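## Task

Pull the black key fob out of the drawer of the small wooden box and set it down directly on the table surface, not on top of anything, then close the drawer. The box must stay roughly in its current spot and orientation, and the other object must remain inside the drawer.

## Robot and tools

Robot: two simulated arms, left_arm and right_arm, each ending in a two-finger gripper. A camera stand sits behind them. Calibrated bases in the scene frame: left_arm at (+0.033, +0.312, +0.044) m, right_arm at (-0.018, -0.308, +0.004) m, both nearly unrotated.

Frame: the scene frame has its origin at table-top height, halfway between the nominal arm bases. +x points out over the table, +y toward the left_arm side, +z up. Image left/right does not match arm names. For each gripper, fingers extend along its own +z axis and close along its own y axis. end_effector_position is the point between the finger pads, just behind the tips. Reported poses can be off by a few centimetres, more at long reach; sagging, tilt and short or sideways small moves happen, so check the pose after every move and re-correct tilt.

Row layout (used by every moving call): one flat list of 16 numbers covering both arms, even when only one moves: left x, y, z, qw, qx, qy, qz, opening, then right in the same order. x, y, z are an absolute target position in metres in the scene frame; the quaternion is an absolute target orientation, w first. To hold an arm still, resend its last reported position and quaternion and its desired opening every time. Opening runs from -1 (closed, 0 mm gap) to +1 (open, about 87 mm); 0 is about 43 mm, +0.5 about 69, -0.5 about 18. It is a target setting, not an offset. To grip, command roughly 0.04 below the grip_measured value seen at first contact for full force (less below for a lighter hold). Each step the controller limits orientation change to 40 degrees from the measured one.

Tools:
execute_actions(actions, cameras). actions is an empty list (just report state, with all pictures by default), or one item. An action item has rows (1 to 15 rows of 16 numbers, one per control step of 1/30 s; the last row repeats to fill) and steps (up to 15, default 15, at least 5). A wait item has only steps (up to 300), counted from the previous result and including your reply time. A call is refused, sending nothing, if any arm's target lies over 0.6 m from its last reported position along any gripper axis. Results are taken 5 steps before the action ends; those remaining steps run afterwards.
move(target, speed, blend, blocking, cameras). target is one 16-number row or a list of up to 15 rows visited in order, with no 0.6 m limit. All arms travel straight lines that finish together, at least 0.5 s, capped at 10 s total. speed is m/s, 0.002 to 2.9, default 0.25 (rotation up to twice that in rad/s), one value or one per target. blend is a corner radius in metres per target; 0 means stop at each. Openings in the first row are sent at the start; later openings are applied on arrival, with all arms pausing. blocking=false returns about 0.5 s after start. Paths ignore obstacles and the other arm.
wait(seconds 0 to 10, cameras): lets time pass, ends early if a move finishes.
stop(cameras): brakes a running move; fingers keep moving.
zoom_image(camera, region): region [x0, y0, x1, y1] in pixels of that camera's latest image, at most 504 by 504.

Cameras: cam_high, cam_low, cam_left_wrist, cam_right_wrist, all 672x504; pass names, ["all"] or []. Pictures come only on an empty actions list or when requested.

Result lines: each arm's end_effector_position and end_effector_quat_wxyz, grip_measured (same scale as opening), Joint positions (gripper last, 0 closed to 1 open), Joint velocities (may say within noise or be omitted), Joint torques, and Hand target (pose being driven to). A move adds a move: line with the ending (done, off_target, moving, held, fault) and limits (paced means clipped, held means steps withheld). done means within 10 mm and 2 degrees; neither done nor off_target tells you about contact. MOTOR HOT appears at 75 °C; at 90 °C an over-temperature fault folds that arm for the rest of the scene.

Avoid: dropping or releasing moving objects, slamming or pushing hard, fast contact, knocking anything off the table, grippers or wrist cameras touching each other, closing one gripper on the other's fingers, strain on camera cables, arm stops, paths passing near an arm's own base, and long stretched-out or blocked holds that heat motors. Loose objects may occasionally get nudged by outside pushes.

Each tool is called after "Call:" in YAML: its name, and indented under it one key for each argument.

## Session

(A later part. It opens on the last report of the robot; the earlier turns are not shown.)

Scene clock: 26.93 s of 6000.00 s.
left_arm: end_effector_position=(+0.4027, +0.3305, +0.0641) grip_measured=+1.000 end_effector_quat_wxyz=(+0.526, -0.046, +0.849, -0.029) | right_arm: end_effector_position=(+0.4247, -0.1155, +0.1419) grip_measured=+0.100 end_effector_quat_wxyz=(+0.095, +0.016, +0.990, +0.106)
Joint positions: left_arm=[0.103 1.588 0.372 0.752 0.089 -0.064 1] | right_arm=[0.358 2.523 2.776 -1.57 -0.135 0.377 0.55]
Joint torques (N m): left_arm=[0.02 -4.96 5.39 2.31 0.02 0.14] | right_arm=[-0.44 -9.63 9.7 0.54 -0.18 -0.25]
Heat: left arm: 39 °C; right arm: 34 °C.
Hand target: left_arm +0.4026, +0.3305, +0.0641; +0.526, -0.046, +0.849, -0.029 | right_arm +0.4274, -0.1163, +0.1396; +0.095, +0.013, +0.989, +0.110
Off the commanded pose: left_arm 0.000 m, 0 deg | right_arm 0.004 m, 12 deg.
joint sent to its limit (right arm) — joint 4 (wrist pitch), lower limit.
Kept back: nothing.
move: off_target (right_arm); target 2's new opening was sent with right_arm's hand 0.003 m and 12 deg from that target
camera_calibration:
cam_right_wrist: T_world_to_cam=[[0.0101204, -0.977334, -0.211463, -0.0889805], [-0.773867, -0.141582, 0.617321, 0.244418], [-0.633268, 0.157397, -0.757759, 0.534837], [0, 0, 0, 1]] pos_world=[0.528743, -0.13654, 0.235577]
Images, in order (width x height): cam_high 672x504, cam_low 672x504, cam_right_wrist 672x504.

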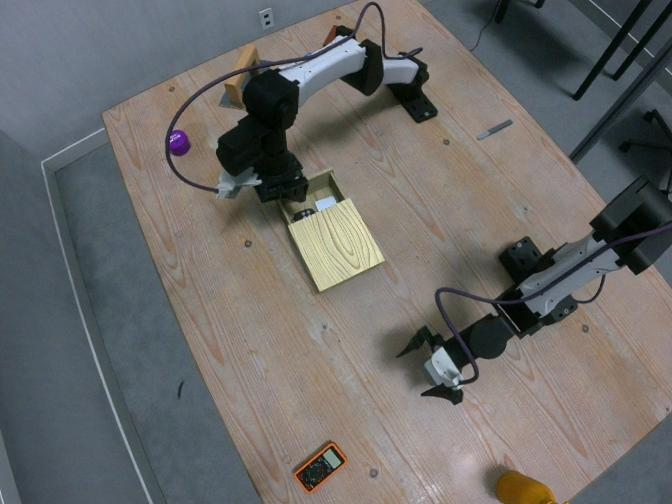

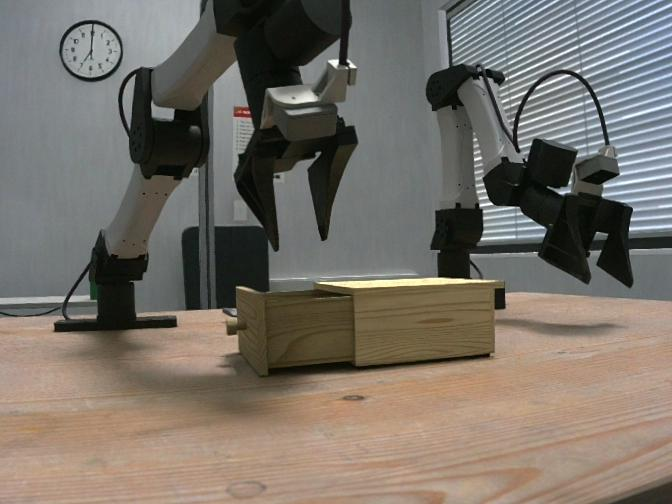

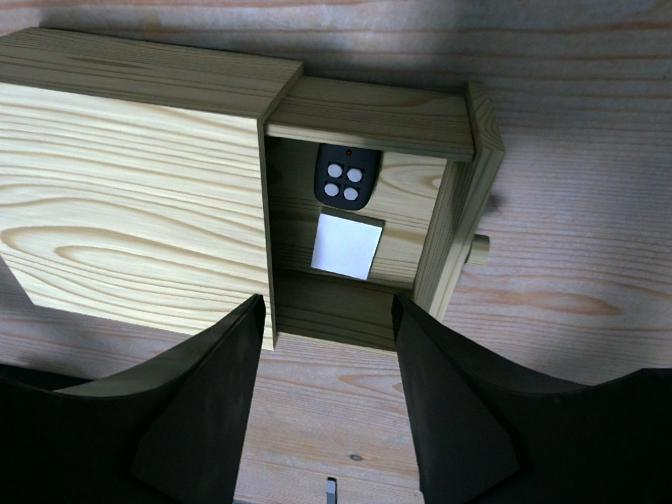

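Call:
move:
  target:
    - [0.4027,0.3305,0.0641,0.526,-0.046,0.849,-0.029,1,0.413,-0.115,0.10,0.095,0.013,0.990,0.10,0.12]
    - [0.4027,0.3305,0.0641,0.526,-0.046,0.849,-0.029,1,0.413,-0.104,0.050,0.095,0.013,0.990,0.10,0.12]
  speed: [0.2,0.1]
  cameras: ["cam_low","cam_right_wrist"]

Call:
zoom_image:
  camera: "cam_low"
  region: [200, 150, 400, 390]

Scene clock: 29.33 s of 6000.00 s.
left_arm: end_effector_position=(+0.4027, +0.3305, +0.0641) grip_measured=+1.000 end_effector_quat_wxyz=(+0.526, -0.046, +0.849, -0.029) | right_arm: end_effector_position=(+0.4048, -0.1083, +0.0471) grip_measured=+0.119 end_effector_quat_wxyz=(+0.066, +0.023, +0.993, +0.097)
Joint positions: left_arm=[0.103 1.588 0.372 0.752 0.089 -0.064 1] | right_arm=[0.385 2.339 2.054 -1.089 -0.131 0.414 0.559]
Joint torques (N m): left_arm=[0.03 -4.97 5.41 2.31 0.02 0.14] | right_arm=[0.96 -12.44 5.45 1.08 0.1 -0.32]
Heat: left arm: 39 °C; right arm: 35 °C.
Hand target: left_arm +0.4026, +0.3305, +0.0641; +0.526, -0.046, +0.849, -0.029 | right_arm +0.4129, -0.1040, +0.0504; +0.094, +0.013, +0.991, +0.100
Off the commanded pose: left_arm 0.000 m, 0 deg | right_arm 0.010 m, 3 deg.
Kept back: nothing.
move: off_target (right_arm)
camera_calibration:
cam_right_wrist: T_world_to_cam=[[-0.0114675, -0.980817, -0.194593, -0.0942418], [-0.737122, -0.123205, 0.664434, 0.273422], [-0.675663, 0.151058, -0.721569, 0.463971], [0, 0, 0, 1]] pos_world=[0.513953, -0.128834, 0.134777]
Images, in order (width x height): cam_low 672x504, cam_right_wrist 672x504.

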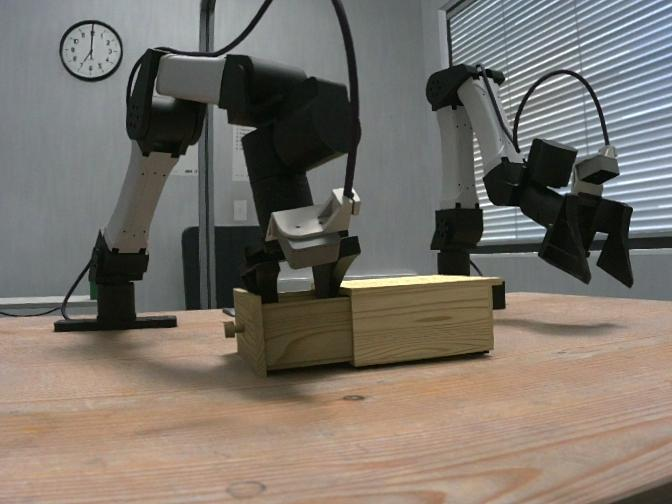

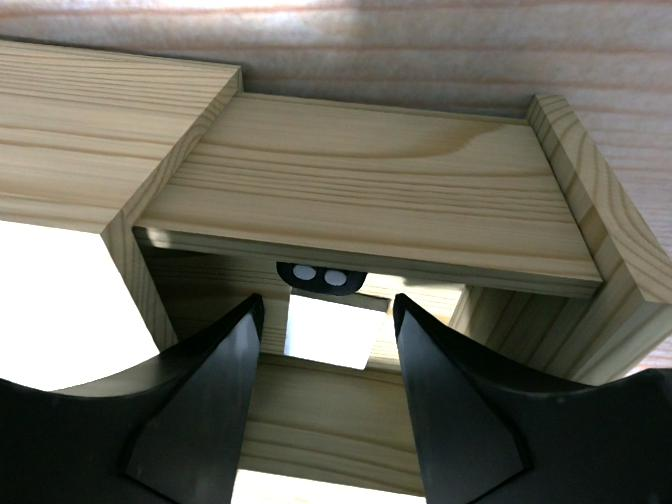

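Scaled by 2.100 from the camera's 672x504 image, which has a finer 960x720 frame.

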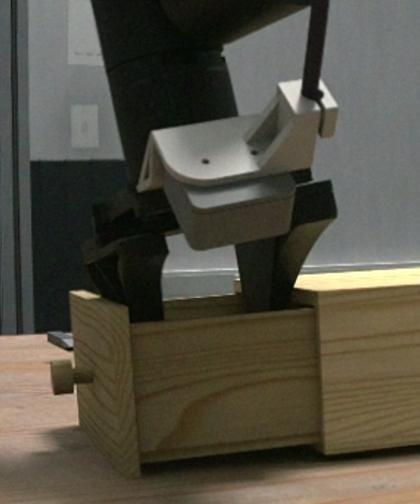

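Call:
move:
  target:
    - [0.4027,0.3305,0.0641,0.526,-0.046,0.849,-0.029,1,0.422,-0.096,0.026,0.08,0.013,0.991,0.10,0.10]
  speed: 0.06
  cameras: ["cam_low","cam_right_wrist"]

Call:
zoom_image:
  camera: "cam_low"
  region: [200, 150, 400, 390]

Scene clock: 30.37 s of 6000.00 s.
left_arm: end_effector_position=(+0.4027, +0.3305, +0.0641) grip_measured=+1.000 end_effector_quat_wxyz=(+0.526, -0.046, +0.849, -0.029) | right_arm: end_effector_position=(+0.4066, -0.1062, +0.0454) grip_measured=+0.099 end_effector_quat_wxyz=(+0.064, +0.024, +0.993, +0.096)
Joint positions: left_arm=[0.103 1.588 0.372 0.752 0.089 -0.064 1] | right_arm=[0.388 2.356 2.077 -1.098 -0.13 0.419 0.549]
Joint torques (N m): left_arm=[0.02 -4.97 5.42 2.29 0.01 0.14] | right_arm=[1.2 -6.91 9.37 1.16 0.02 -0.29]
Heat: left arm: 39 °C; right arm: 35 °C.
Hand target: left_arm +0.4026, +0.3305, +0.0641; +0.526, -0.046, +0.849, -0.029 | right_arm +0.4203, -0.0966, +0.0268; +0.080, +0.013, +0.992, +0.100
Off the commanded pose: left_arm 0.000 m, 0 deg | right_arm 0.027 m, 2 deg.
Kept back: nothing.
move: off_target (right_arm)
camera_calibration:
cam_right_wrist: T_world_to_cam=[[-0.0144425, -0.980951, -0.193719, -0.0912524], [-0.73469, -0.121006, 0.667524, 0.275215], [-0.678249, 0.151964, -0.718947, 0.464681], [0, 0, 0, 1]] pos_world=[0.51605, -0.126826, 0.132691]
Images, in order (width x height): cam_low 672x504, cam_right_wrist 672x504.

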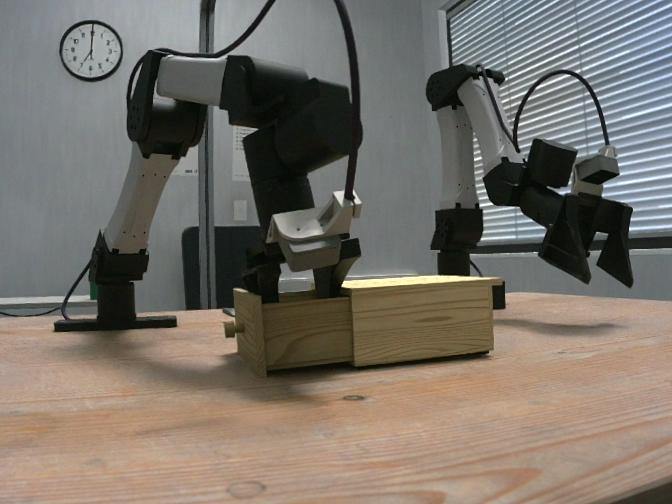

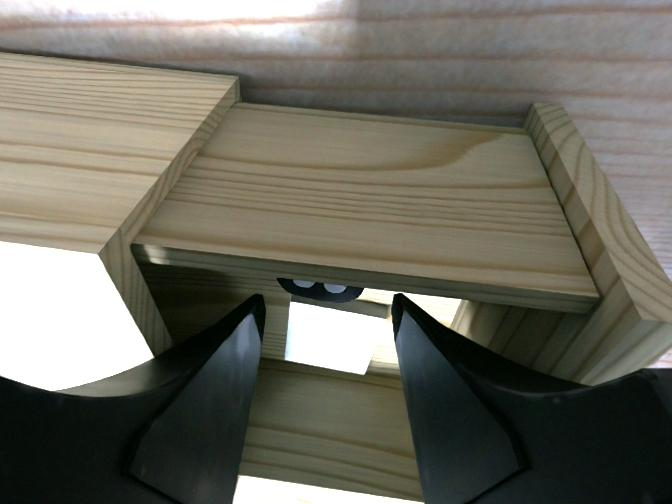

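Scaled by 2.100 from the camera's 672x504 image, which has a finer 960x720 frame.

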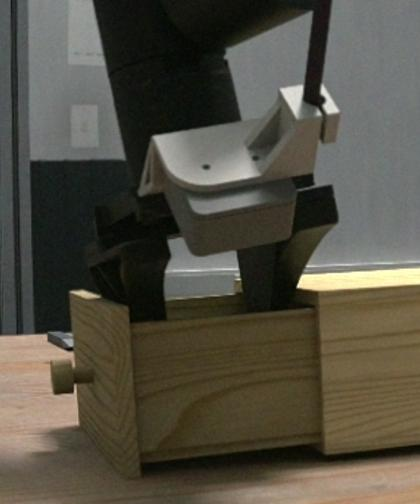

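Call:
move:
  target:
    - [0.4027,0.3305,0.0641,0.526,-0.046,0.849,-0.029,1,0.415,-0.106,0.066,0.08,0.013,0.991,0.08,0.10]
    - [0.4027,0.3305,0.0641,0.526,-0.046,0.849,-0.029,1,0.434,-0.102,0.062,0.08,0.013,0.991,0.08,0.10]
  speed: 0.1
  cameras: ["cam_low","cam_right_wrist"]

Call:
zoom_image:
  camera: "cam_right_wrist"
  region: [150, 150, 500, 450]

Scene clock: 32.50 s of 6000.00 s.
left_arm: end_effector_position=(+0.4027, +0.3305, +0.0641) grip_measured=+1.000 end_effector_quat_wxyz=(+0.526, -0.046, +0.849, -0.029) | right_arm: end_effector_position=(+0.4312, -0.1049, +0.0647) grip_measured=+0.100 end_effector_quat_wxyz=(+0.081, +0.018, +0.993, +0.078)
Joint positions: left_arm=[0.103 1.588 0.372 0.752 0.089 -0.064 1] | right_arm=[0.39 2.48 2.381 -1.262 -0.085 0.406 0.55]
Joint torques (N m): left_arm=[0.08 -5.03 5.45 2.31 0.03 0.15] | right_arm=[0.34 -9.69 10.71 0.54 -0.1 -0.23]
Heat: left arm: 39 °C; right arm: 35 °C.
Hand target: left_arm +0.4026, +0.3305, +0.0641; +0.526, -0.046, +0.849, -0.029 | right_arm +0.4338, -0.1020, +0.0619; +0.081, +0.013, +0.993, +0.080
Off the commanded pose: left_arm 0.000 m, 0 deg | right_arm 0.005 m, 1 deg.
Kept back: nothing.
move: done
camera_calibration:
cam_right_wrist: T_world_to_cam=[[-0.00283736, -0.987619, -0.156846, -0.0939578], [-0.756129, -0.100524, 0.646656, 0.2933], [-0.654416, 0.12043, -0.746482, 0.483322], [0, 0, 0, 1]] pos_world=[0.5378, -0.121517, 0.15639]
Images, in order (width x height): cam_low 672x504, cam_right_wrist 672x504.

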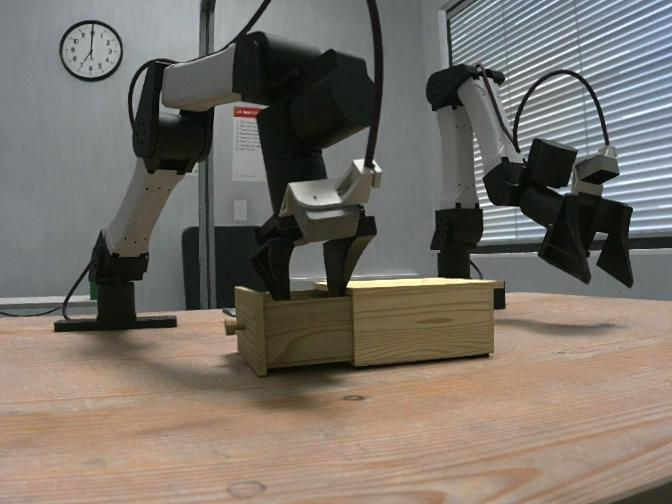

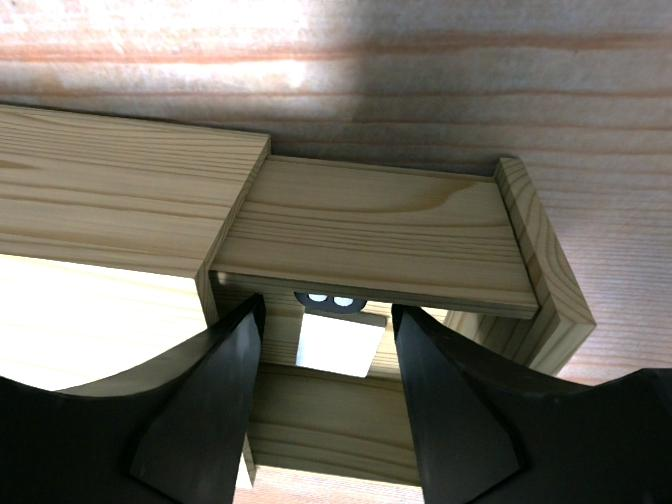

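Scaled by 1.440 from the camera's 672x504 image, which has a finer 960x720 frame.

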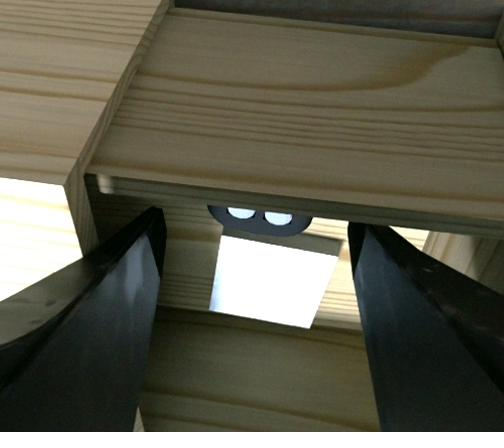

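Call:
move:
  target:
    - [0.4027,0.3305,0.0641,0.526,-0.046,0.849,-0.029,1,0.433,-0.098,0.046,0.081,0.013,0.993,0.080,0.10]
    - [0.4027,0.3305,0.0641,0.526,-0.046,0.849,-0.029,1,0.433,-0.098,0.046,0.081,0.013,0.993,0.080,-0.35]
  speed: 0.06
  cameras: ["cam_low","cam_right_wrist"]

Call:
zoom_image:
  camera: "cam_right_wrist"
  region: [150, 150, 500, 450]

Scene clock: 33.97 s of 6000.00 s.
left_arm: end_effector_position=(+0.4027, +0.3305, +0.0641) grip_measured=+1.000 end_effector_quat_wxyz=(+0.526, -0.046, +0.849, -0.029) | right_arm: end_effector_position=(+0.4328, -0.1032, +0.0546) grip_measured=-0.350 end_effector_quat_wxyz=(+0.084, +0.016, +0.993, +0.076)
Joint positions: left_arm=[0.103 1.588 0.372 0.752 0.089 -0.064 1] | right_arm=[0.394 2.48 2.341 -1.218 -0.079 0.405 0.325]
Joint torques (N m): left_arm=[0.05 -5.01 5.44 2.31 0.02 0.14] | right_arm=[0.65 -10.48 6.83 0.74 -0.11 -0.11]
Heat: left arm: 39 °C; right arm: 36 °C.
Hand target: left_arm +0.4026, +0.3305, +0.0641; +0.526, -0.046, +0.849, -0.029 | right_arm +0.4327, -0.0981, +0.0461; +0.081, +0.013, +0.993, +0.080
Off the commanded pose: left_arm 0.000 m, 0 deg | right_arm 0.010 m, 1 deg.
Kept back: nothing.
move: done; target 2's new opening was sent with right_arm's hand 0.013 m and 1 deg from that target
camera_calibration:
cam_right_wrist: T_world_to_cam=[[0.00129619, -0.988293, -0.152562, -0.0960369], [-0.759471, -0.100221, 0.642775, 0.302944], [-0.65054, 0.115033, -0.75071, 0.474534], [0, 0, 0, 1]] pos_world=[0.538905, -0.119139, 0.14686]
Images, in order (width x height): cam_low 672x504, cam_right_wrist 672x504.

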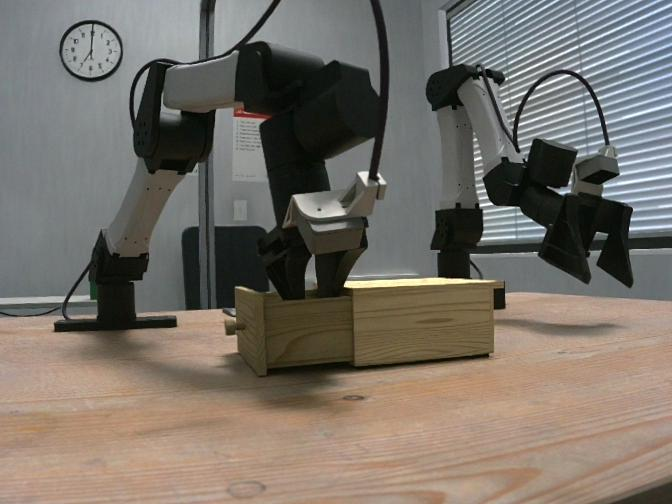

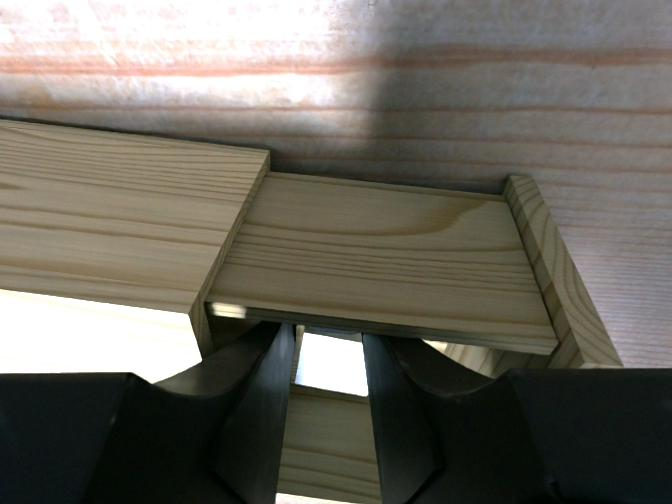

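Scaled by 1.440 from the camera's 672x504 image, which has a finer 960x720 frame.

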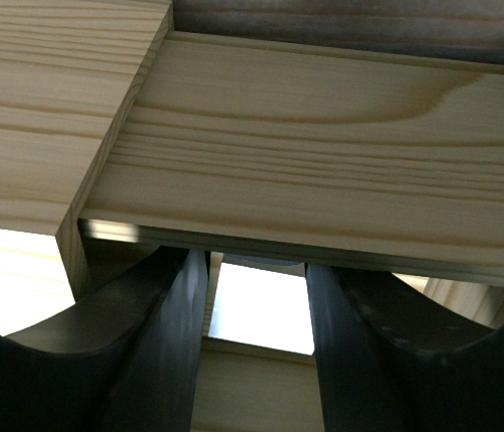

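Call:
move:
  target:
    - [0.4027,0.3305,0.0641,0.526,-0.046,0.849,-0.029,1,0.433,-0.098,0.055,0.081,0.013,0.993,0.080,0.08]
    - [0.4027,0.3305,0.0641,0.526,-0.046,0.849,-0.029,1,0.433,-0.094,0.032,0.081,0.013,0.993,0.080,0.08]
  speed: 0.06
  cameras: ["cam_low","cam_right_wrist"]

Call:
zoom_image:
  camera: "cam_low"
  region: [200, 150, 400, 390]

Scene clock: 35.60 s of 6000.00 s.
left_arm: end_effector_position=(+0.4027, +0.3305, +0.0641) grip_measured=+1.000 end_effector_quat_wxyz=(+0.526, -0.046, +0.849, -0.029) | right_arm: end_effector_position=(+0.4262, -0.1084, +0.0446) grip_measured=+0.079 end_effector_quat_wxyz=(+0.069, +0.018, +0.995, +0.066)
Joint positions: left_arm=[0.103 1.588 0.372 0.752 0.089 -0.064 1] | right_arm=[0.392 2.48 2.303 -1.216 -0.071 0.405 0.54]
Joint torques (N m): left_arm=[0.05 -5.03 5.42 2.3 0.01 0.15] | right_arm=[1.68 -10.14 5.67 1.17 -0.21 -0.06]
Heat: left arm: 39 °C; right arm: 36 °C.
Hand target: left_arm +0.4026, +0.3305, +0.0641; +0.526, -0.046, +0.849, -0.029 | right_arm +0.4321, -0.0944, +0.0326; +0.080, +0.013, +0.994, +0.080
Off the commanded pose: left_arm 0.000 m, 0 deg | right_arm 0.020 m, 2 deg.
Kept back: nothing.
move: off_target (right_arm)
camera_calibration:
cam_right_wrist: T_world_to_cam=[[-0.00632538, -0.991073, -0.13317, -0.100544], [-0.740113, -0.084914, 0.6671, 0.296213], [-0.672453, 0.10278, -0.732969, 0.470603], [0, 0, 0, 1]] pos_world=[0.535054, -0.122862, 0.133944]
Images, in order (width x height): cam_low 672x504, cam_right_wrist 672x504.

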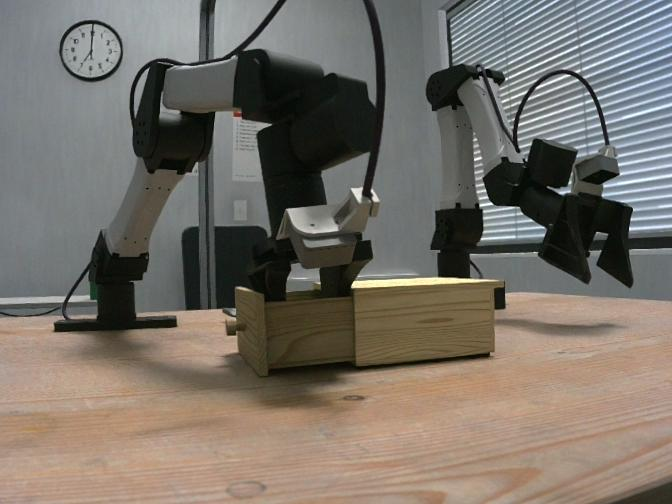

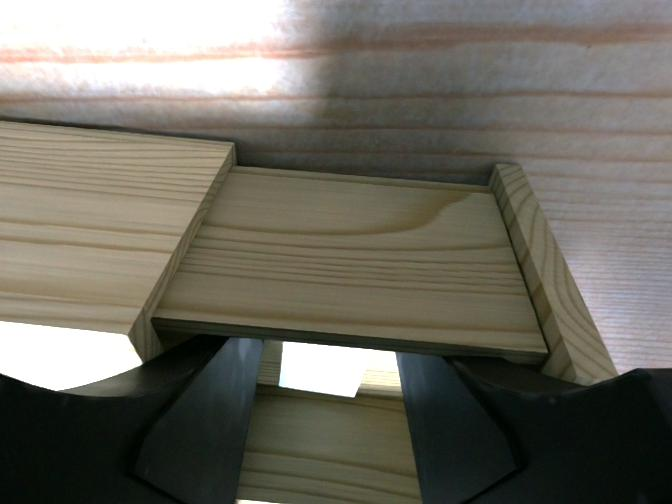

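Scaled by 2.100 from the camera's 672x504 image, which has a finer 960x720 frame.

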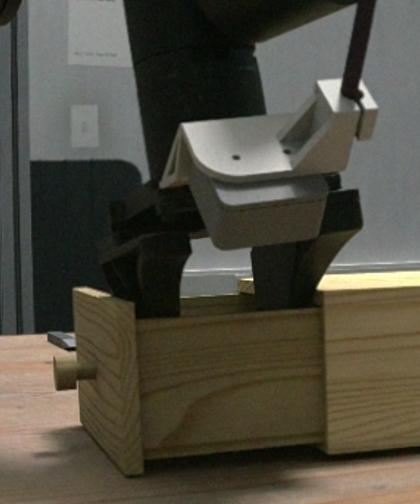

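Call:
move:
  target:
    - [0.4027,0.3305,0.0641,0.526,-0.046,0.849,-0.029,1,0.430,-0.102,0.040,0.075,0.016,0.994,0.074,0.08]
    - [0.4027,0.3305,0.0641,0.526,-0.046,0.849,-0.029,1,0.430,-0.102,0.040,0.075,0.016,0.994,0.074,-0.5]
  speed: 0.05
  cameras: ["cam_low","cam_right_wrist"]

Call:
zoom_image:
  camera: "cam_right_wrist"
  region: [150, 150, 500, 450]

Scene clock: 37.07 s of 6000.00 s.
left_arm: end_effector_position=(+0.4027, +0.3305, +0.0641) grip_measured=+1.000 end_effector_quat_wxyz=(+0.526, -0.046, +0.849, -0.029) | right_arm: end_effector_position=(+0.4298, -0.1078, +0.0483) grip_measured=-0.500 end_effector_quat_wxyz=(+0.078, +0.018, +0.994, +0.070)
Joint positions: left_arm=[0.103 1.588 0.372 0.752 0.089 -0.064 1] | right_arm=[0.39 2.474 2.306 -1.206 -0.072 0.404 0.25]
Joint torques (N m): left_arm=[0.02 -4.96 5.39 2.3 0.03 0.13] | right_arm=[0.98 -10.36 7.09 0.72 -0.11 -0.13]
Heat: left arm: 39 °C; right arm: 37 °C.
Hand target: left_arm +0.4026, +0.3305, +0.0641; +0.526, -0.046, +0.849, -0.029 | right_arm +0.4299, -0.1021, +0.0402; +0.075, +0.016, +0.994, +0.074
Off the commanded pose: left_arm 0.000 m, 0 deg | right_arm 0.010 m, 1 deg.
Kept back: nothing.
move: done
camera_calibration:
cam_right_wrist: T_world_to_cam=[[-0.00487406, -0.990033, -0.140749, -0.0995674], [-0.751534, -0.0892244, 0.653633, 0.301486], [-0.659677, 0.108963, -0.743608, 0.471438], [0, 0, 0, 1]] pos_world=[0.537088, -0.123045, 0.13949]
Images, in order (width x height): cam_low 672x504, cam_right_wrist 672x504.

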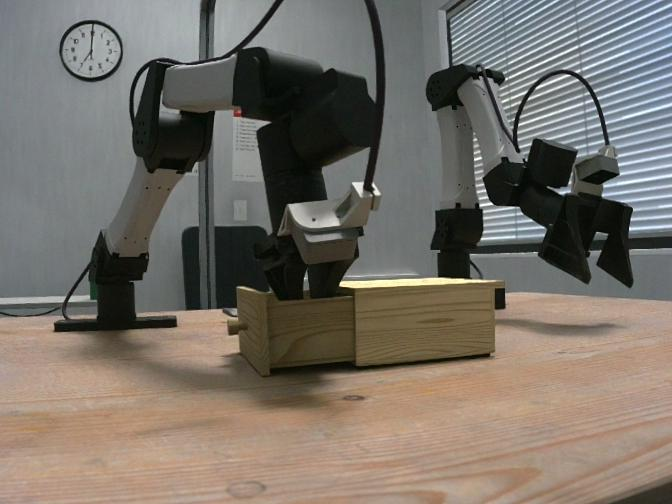

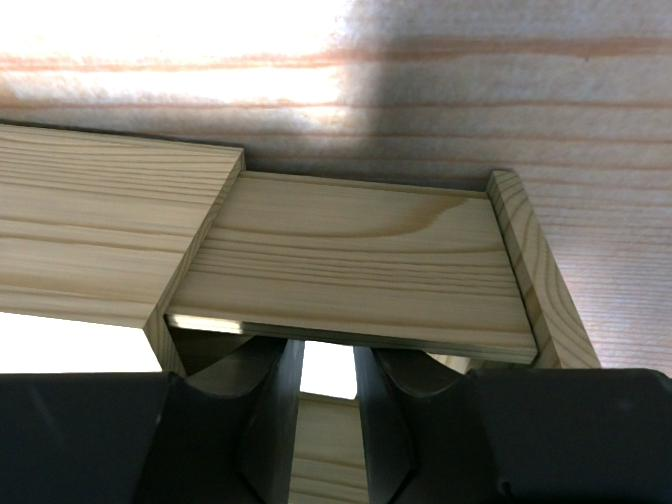

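Scaled by 1.440 from the camera's 672x504 image, which has a finer 960x720 frame.

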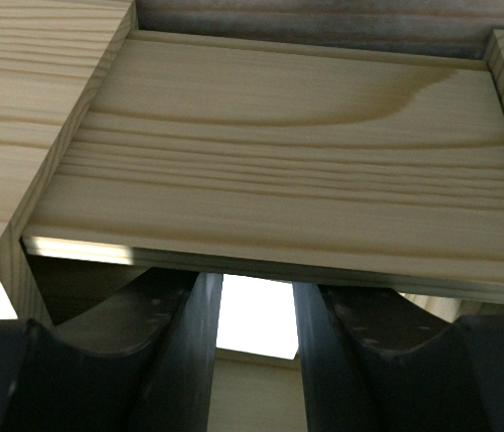

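Call:
move:
  target:
    - [0.4027,0.3305,0.0641,0.526,-0.046,0.849,-0.029,1,0.428,-0.112,0.11,0.09,0.013,0.990,0.09,-0.5]
    - [0.4027,0.3305,0.0641,0.526,-0.046,0.849,-0.029,1,0.428,-0.118,0.14,0.09,0.013,0.990,0.09,0.1]
  speed: 0.15
  cameras: ["cam_high","cam_right_wrist"]

Call:
zoom_image:
  camera: "cam_right_wrist"
  region: [200, 50, 560, 400]

Scene clock: 39.93 s of 6000.00 s.
left_arm: end_effector_position=(+0.4027, +0.3305, +0.0641) grip_measured=+1.000 end_effector_quat_wxyz=(+0.526, -0.046, +0.849, -0.029) | right_arm: end_effector_position=(+0.4260, -0.1172, +0.1433) grip_measured=+0.100 end_effector_quat_wxyz=(+0.104, +0.017, +0.990, +0.092)
Joint positions: left_arm=[0.103 1.588 0.372 0.752 0.089 -0.064 1] | right_arm=[0.366 2.52 2.781 -1.57 -0.1 0.383 0.55]
Joint torques (N m): left_arm=[0.02 -5.01 5.39 2.29 0.02 0.14] | right_arm=[-0.39 -9.85 8.87 0.59 -0.1 -0.24]
Motor temperatures (°C): left_arm=[26 38 39 38 25 28 24] | right_arm=[25 38 34 33 28 29 29]
Heat: left arm: 39 °C; right arm: 38 °C.
Hand target: left_arm +0.4026, +0.3305, +0.0641; +0.526, -0.046, +0.849, -0.029 | right_arm +0.4276, -0.1182, +0.1397; +0.101, +0.014, +0.990, +0.095
Off the commanded pose: left_arm 0.000 m, 0 deg | right_arm 0.004 m, 2 deg.
joint sent to its limit (right arm) — joint 4 (wrist pitch), lower limit.
Kept back: nothing.
move: done
camera_calibration:
cam_right_wrist: T_world_to_cam=[[0.00673705, -0.983056, -0.183182, -0.0936923], [-0.785358, -0.118598, 0.607575, 0.253289], [-0.619005, 0.13977, -0.77285, 0.530909], [0, 0, 0, 1]] pos_world=[0.52819, -0.136271, 0.239258]
Images, in order (width x height): cam_high 672x504, cam_right_wrist 672x504.

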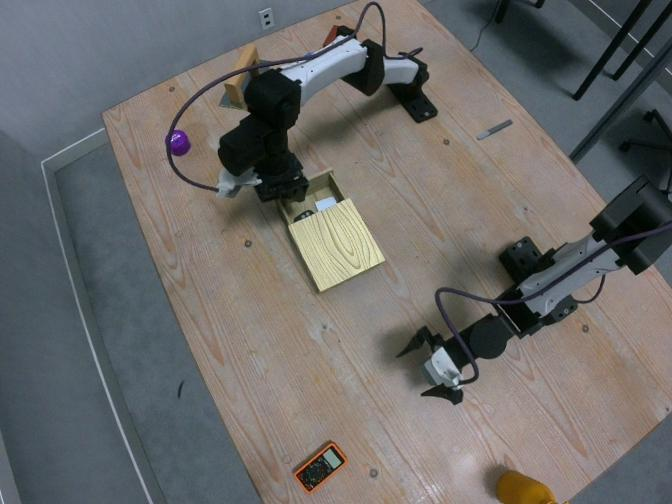

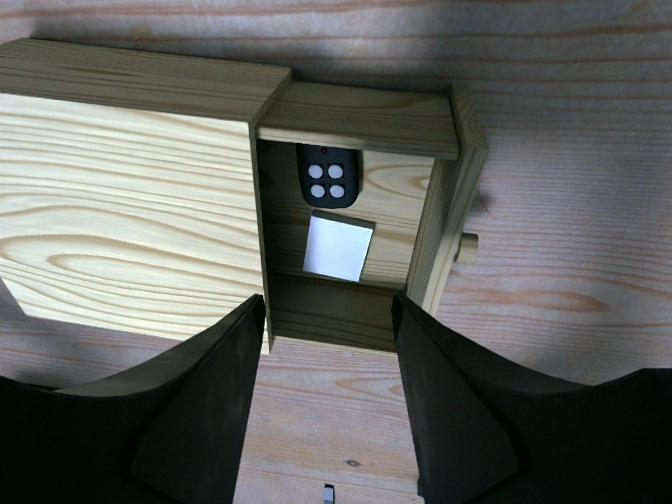

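Scaled by 1.400 from the camera's 672x504 image, which has a finer 960x720 frame.

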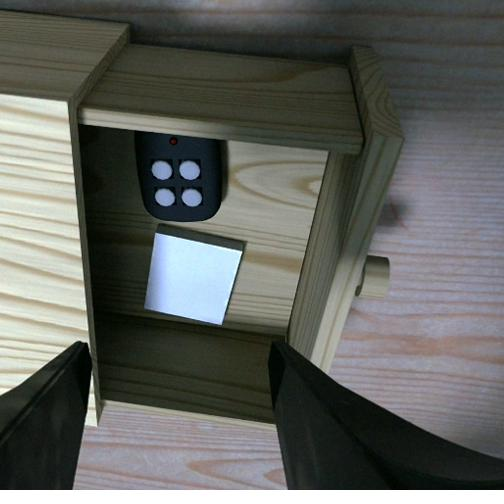

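Call:
move:
  target:
    - [0.4027,0.3305,0.0641,0.526,-0.046,0.849,-0.029,1,0.428,-0.110,0.10,0.09,0.013,0.990,0.09,-1]
    - [0.4027,0.3305,0.0641,0.526,-0.046,0.849,-0.029,1,0.428,-0.096,0.06,0.085,0.013,0.992,0.085,-1]
    - [0.4027,0.3305,0.0641,0.526,-0.046,0.849,-0.029,1,0.428,-0.092,0.036,0.085,0.013,0.992,0.085,-1]
  speed: [0.2,0.12,0.05]
  blend: [0.01,0,0]
  cameras: ["cam_low","cam_right_wrist"]

Call:
zoom_image:
  camera: "cam_low"
  region: [200, 150, 400, 390]

Call:
zoom_image:
  camera: "cam_right_wrist"
  region: [150, 150, 500, 450]

Scene clock: 42.13 s of 6000.00 s.
left_arm: end_effector_position=(+0.4027, +0.3305, +0.0641) grip_measured=+1.000 end_effector_quat_wxyz=(+0.526, -0.046, +0.849, -0.029) | right_arm: end_effector_position=(+0.4131, -0.1070, +0.0447) grip_measured=-0.973 end_effector_quat_wxyz=(+0.050, +0.015, +0.996, +0.072)
Joint positions: left_arm=[0.103 1.588 0.372 0.752 0.089 -0.064 1] | right_arm=[0.395 2.456 2.257 -1.225 -0.096 0.403 0.013]
Joint torques (N m): left_arm=[0.05 -5.01 5.42 2.3 0.03 0.15] | right_arm=[2.02 -11.23 5 1.46 0.01 0.04]
Heat: left arm: 39 °C; right arm: 38 °C.
Hand target: left_arm +0.4026, +0.3305, +0.0641; +0.526, -0.046, +0.849, -0.029 | right_arm +0.4268, -0.0923, +0.0372; +0.083, +0.013, +0.993, +0.085
Off the commanded pose: left_arm 0.000 m, 0 deg | right_arm 0.023 m, 4 deg.
Kept back: nothing.
move: off_target (right_arm)
camera_calibration:
cam_right_wrist: T_world_to_cam=[[-0.00198417, -0.989472, -0.144712, -0.100387], [-0.713499, -0.0999928, 0.693484, 0.272677], [-0.700653, 0.104628, -0.705789, 0.472294], [0, 0, 0, 1]] pos_world=[0.52527, -0.12148, 0.129715]
Images, in order (width x height): cam_low 672x504, cam_right_wrist 672x504.

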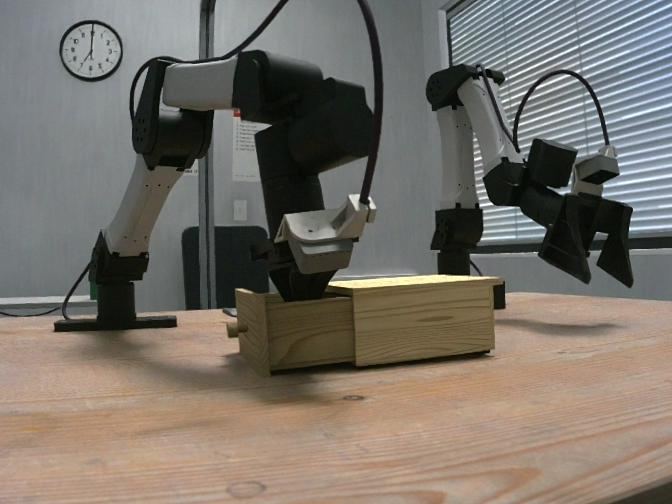

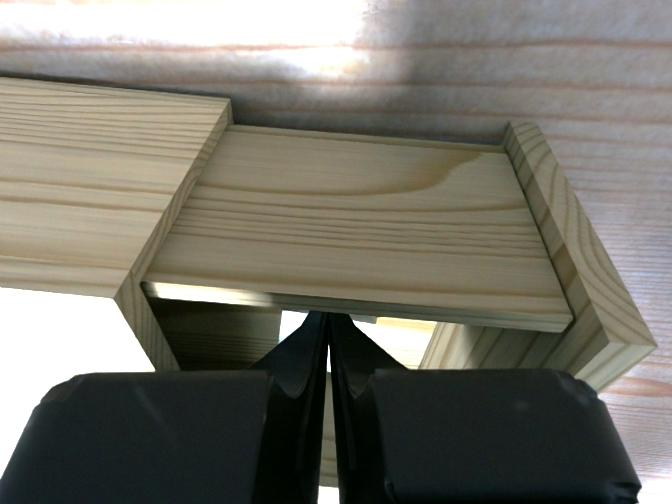

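Scaled by 2.100 from the camera's 672x504 image, which has a finer 960x720 frame.

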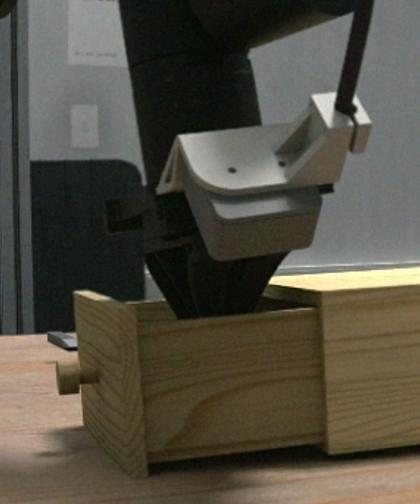

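Scaled by 1.440 from the camera's 672x504 image, which has a finer 960x720 frame.

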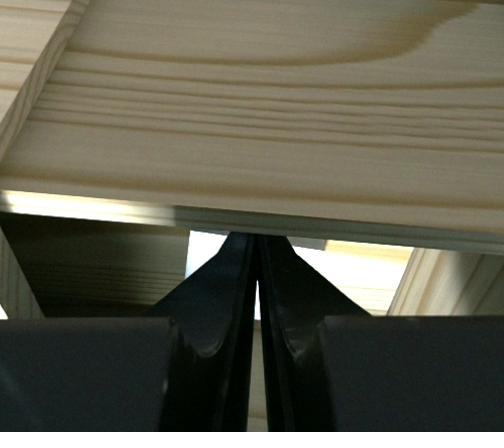

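Call:
move:
  target:
    - [0.4027,0.3305,0.0641,0.526,-0.046,0.849,-0.029,1,0.420,-0.112,0.10,0.09,0.013,0.990,0.09,-1]
    - [0.4027,0.3305,0.0641,0.526,-0.046,0.849,-0.029,1,0.44,-0.114,0.14,0.09,0.0,0.995,0.0,0.1]
  speed: 0.2
  cameras: ["cam_high","cam_low","cam_right_wrist"]

Call:
zoom_image:
  camera: "cam_low"
  region: [200, 150, 500, 390]

Call:
zoom_image:
  camera: "cam_high"
  region: [250, 150, 400, 300]

Scene clock: 45.80 s of 6000.00 s.
left_arm: end_effector_position=(+0.4027, +0.3305, +0.0641) grip_measured=+1.000 end_effector_quat_wxyz=(+0.526, -0.046, +0.849, -0.029) | right_arm: end_effector_position=(+0.4371, -0.1153, +0.1428) grip_measured=+0.100 end_effector_quat_wxyz=(+0.150, +0.009, +0.988, +0.033)
Joint positions: left_arm=[0.103 1.588 0.372 0.752 0.089 -0.064 1] | right_arm=[0.416 2.546 2.837 -1.557 0.054 0.395 0.55]
Joint torques (N m): left_arm=[0.02 -4.98 5.42 2.3 0.04 0.15] | right_arm=[0.58 -9.59 9.91 0.67 0.17 -0.25]
Heat: left arm: 39 °C; right arm: 39 °C.
Hand target: left_arm +0.4026, +0.3305, +0.0641; +0.526, -0.046, +0.849, -0.029 | right_arm +0.4393, -0.1144, +0.1395; +0.153, +0.003, +0.988, +0.028
Off the commanded pose: left_arm 0.000 m, 0 deg | right_arm 0.004 m, 8 deg.
elbow stopped short (right arm): the move would have taken joint 3 (elbow) straighter than the controller allows.
Kept back: nothing.
move: off_target (right_arm); target 2's new opening was sent with right_arm's hand 0.004 m and 8 deg from that target
camera_calibration:
cam_right_wrist: T_world_to_cam=[[0.013158, -0.997917, -0.0631611, -0.113501], [-0.838474, -0.0454266, 0.543044, 0.303361], [-0.544782, 0.0458136, -0.837325, 0.503056], [0, 0, 0, 1]] pos_world=[0.52991, -0.122531, 0.249315]
Images, in order (width x height): cam_high 672x504, cam_low 672x504, cam_right_wrist 672x504.

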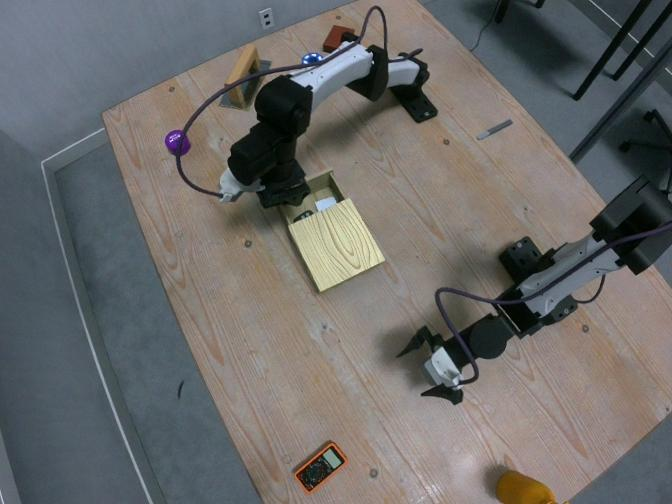

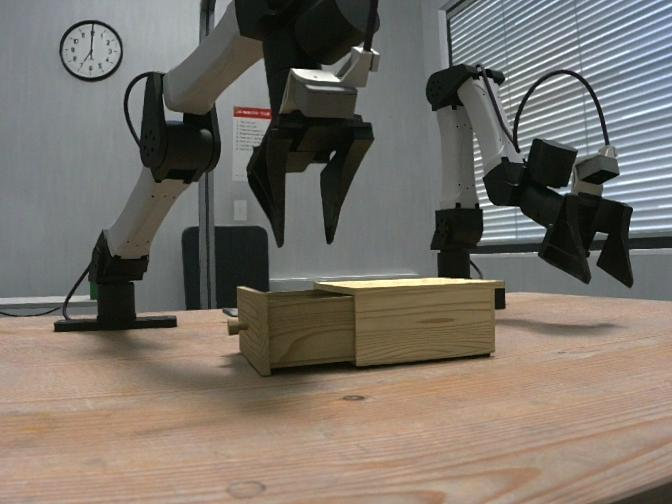

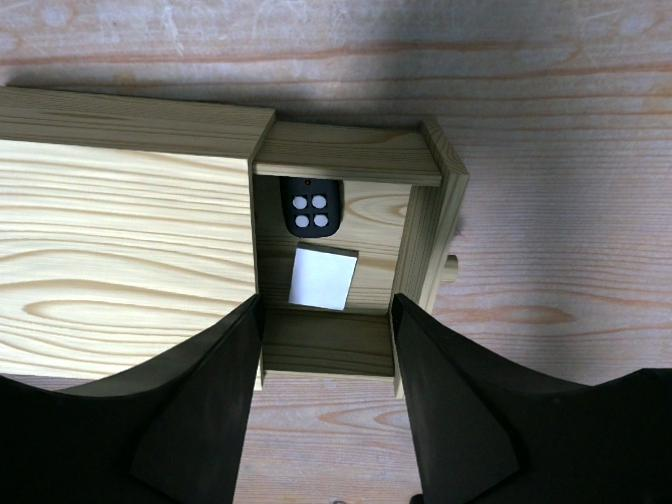

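Scaled by 1.680 from the camera's 672x504 image, which has a finer 960x720 frame.

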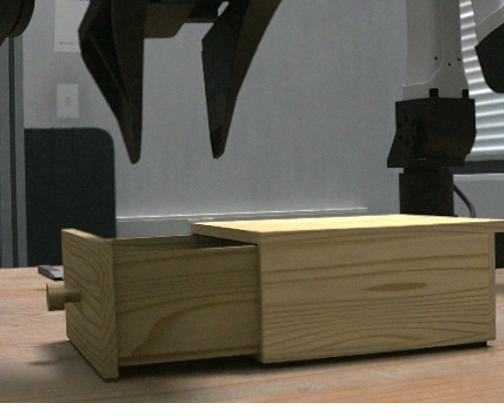

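Scaled by 3.360 from the camera's 672x504 image, which has a finer 960x720 frame.

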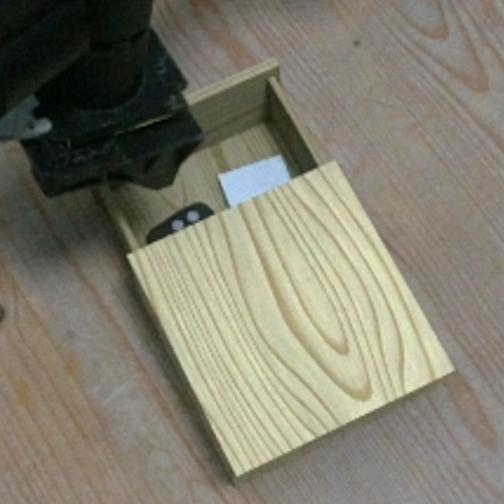

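Call:
move:
  target:
    - [0.4027,0.3305,0.0641,0.526,-0.046,0.849,-0.029,1,0.405,-0.133,0.13,0.12,0.0,0.993,0.0,-1]
    - [0.4027,0.3305,0.0641,0.526,-0.046,0.849,-0.029,1,0.405,-0.132,0.066,0.12,0.0,0.993,0.0,-1]
    - [0.4027,0.3305,0.0641,0.526,-0.046,0.849,-0.029,1,0.405,-0.186,0.064,0.12,0.0,0.993,0.0,-1]
  speed: [0.2,0.12,0.06]
  cameras: ["cam_high","cam_low","cam_right_wrist"]

Call:
zoom_image:
  camera: "cam_low"
  region: [200, 150, 500, 390]

Call:
zoom_image:
  camera: "cam_high"
  region: [250, 150, 400, 300]

Scene clock: 49.87 s of 6000.00 s.
left_arm: end_effector_position=(+0.4027, +0.3305, +0.0641) grip_measured=+1.000 end_effector_quat_wxyz=(+0.526, -0.046, +0.849, -0.029) | right_arm: end_effector_position=(+0.4000, -0.1707, +0.0456) grip_measured=-0.973 end_effector_quat_wxyz=(+0.095, +0.001, +0.995, +0.011)
Joint positions: left_arm=[0.103 1.588 0.372 0.752 0.089 -0.064 1] | right_arm=[0.332 2.231 1.882 -1.034 0.036 0.301 0.013]
Joint torques (N m): left_arm=[0.03 -4.96 5.42 2.3 0.03 0.14] | right_arm=[-1.87 -14.23 6.41 0.55 0.36 -0.42]
Heat: left arm: 39 °C; right arm: 40 °C.
Hand target: left_arm +0.4026, +0.3305, +0.0641; +0.526, -0.046, +0.849, -0.029 | right_arm +0.4046, -0.1857, +0.0636; +0.119, +0.000, +0.993, -0.001
Off the commanded pose: left_arm 0.000 m, 0 deg | right_arm 0.024 m, 3 deg.
Kept back: nothing.
move: off_target (right_arm)
camera_calibration:
cam_right_wrist: T_world_to_cam=[[0.0200851, -0.999614, -0.0191929, -0.179632], [-0.772296, -0.0277033, 0.634658, 0.29492], [-0.634945, 0.00207542, -0.772555, 0.429722], [0, 0, 0, 1]] pos_world=[0.504223, -0.172284, 0.141363]
Images, in order (width x height): cam_high 672x504, cam_low 672x504, cam_right_wrist 672x504.

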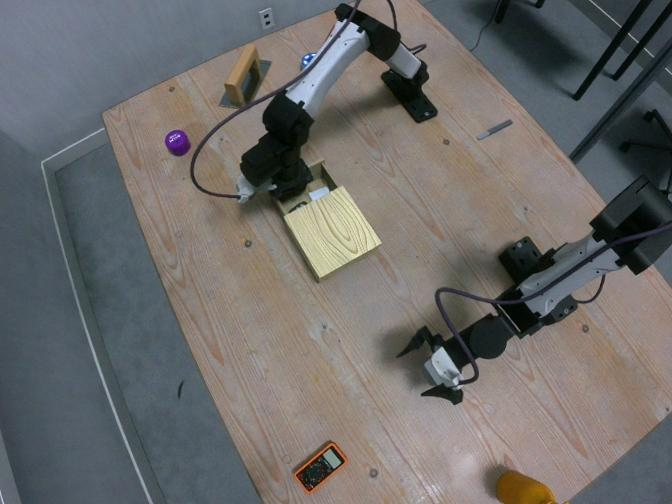

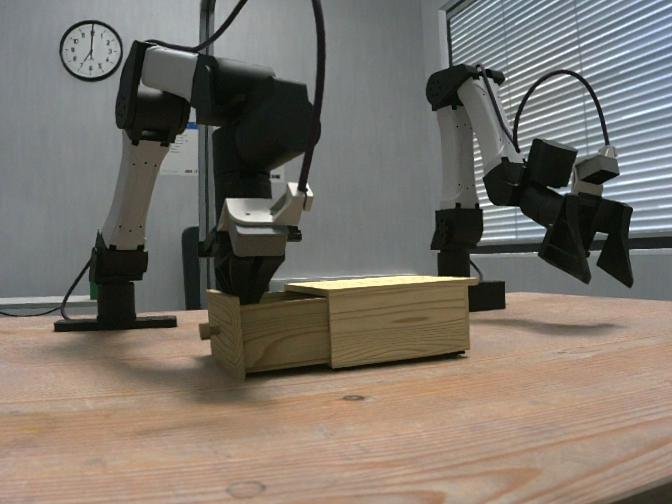

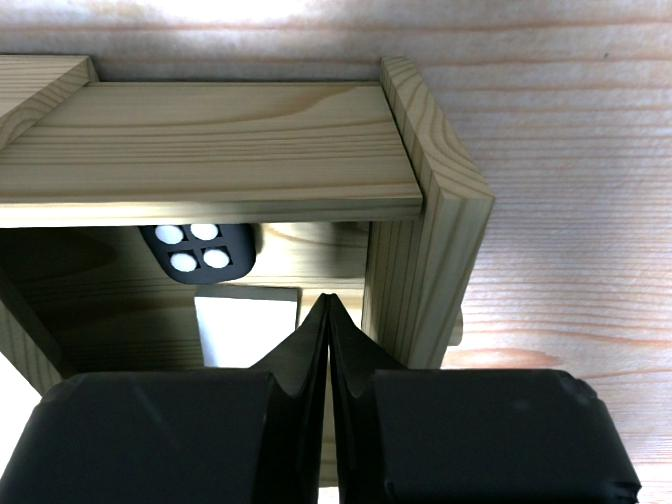

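Scaled by 1.680 from the camera's 672x504 image, which has a finer 960x720 frame.

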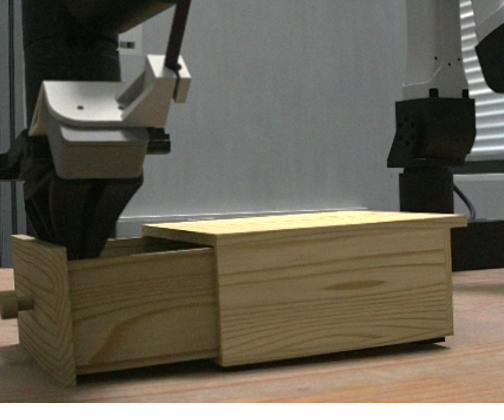

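Scaled by 3.360 from the camera's 672x504 image, which has a finer 960x720 frame.

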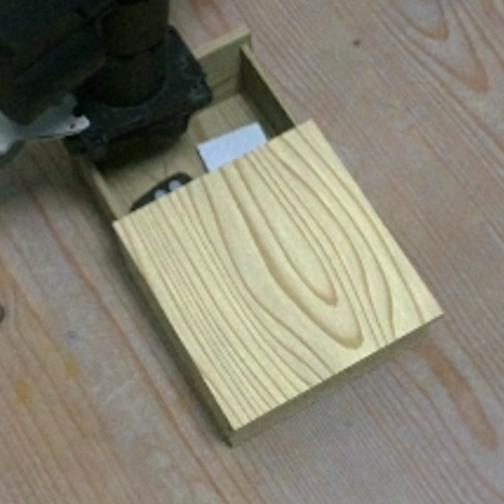

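Call:
move:
  target:
    - [0.4027,0.3305,0.0641,0.526,-0.046,0.849,-0.029,1,0.41,-0.16,0.12,0.10,0.0,0.993,0.05,-0.5]
    - [0.4027,0.3305,0.0641,0.526,-0.046,0.849,-0.029,1,0.432,-0.145,0.12,0.09,0.0,0.993,0.06,0.0]
  speed: 0.2
  cameras: ["cam_right_wrist"]

Call:
zoom_image:
  camera: "cam_right_wrist"
  region: [150, 50, 560, 400]

Scene clock: 55.17 s of 6000.00 s.
left_arm: end_effector_position=(+0.4027, +0.3305, +0.0641) grip_measured=+1.000 end_effector_quat_wxyz=(+0.526, -0.046, +0.849, -0.029) | right_arm: end_effector_position=(+0.4298, -0.1487, +0.1234) grip_measured=+0.000 end_effector_quat_wxyz=(+0.093, -0.002, +0.994, +0.056)
Joint positions: left_arm=[0.103 1.588 0.372 0.752 0.089 -0.064 1] | right_arm=[0.326 2.48 2.629 -1.508 -0.053 0.297 0.5]
Joint torques (N m): left_arm=[0.06 -5.03 5.39 2.31 0.02 0.15] | right_arm=[0.29 -9.39 10.24 0.52 -0.1 -0.07]
Heat: left arm: 40 °C; right arm: 41 °C.
Hand target: left_arm +0.4026, +0.3305, +0.0641; +0.526, -0.046, +0.849, -0.029 | right_arm +0.4318, -0.1450, +0.1200; +0.091, +0.000, +0.994, +0.060
Off the commanded pose: left_arm 0.000 m, 0 deg | right_arm 0.006 m, 1 deg.
Kept back: nothing.
move: done
camera_calibration:
cam_right_wrist: T_world_to_cam=[[0.0352107, -0.99349, -0.108339, -0.151271], [-0.76953, -0.0961199, 0.631336, 0.258176], [-0.63764, 0.0611405, -0.767905, 0.518152], [0, 0, 0, 1]] pos_world=[0.534395, -0.157151, 0.218507]
Images, in order (width x height): cam_right_wrist 672x504.

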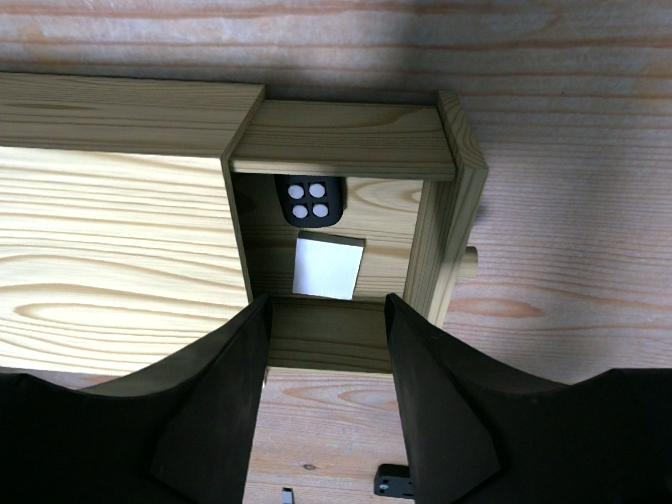

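Scaled by 1.229 from the camera's 672x504 image, which has a finer 960x720 frame.

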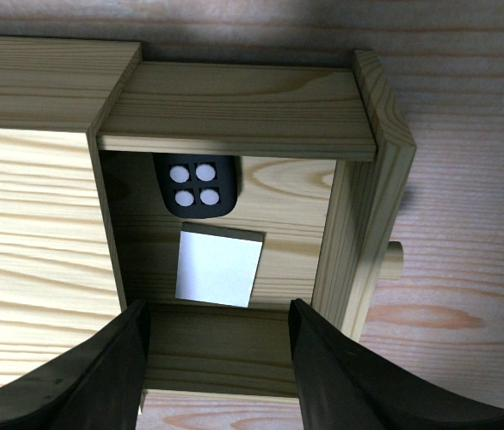

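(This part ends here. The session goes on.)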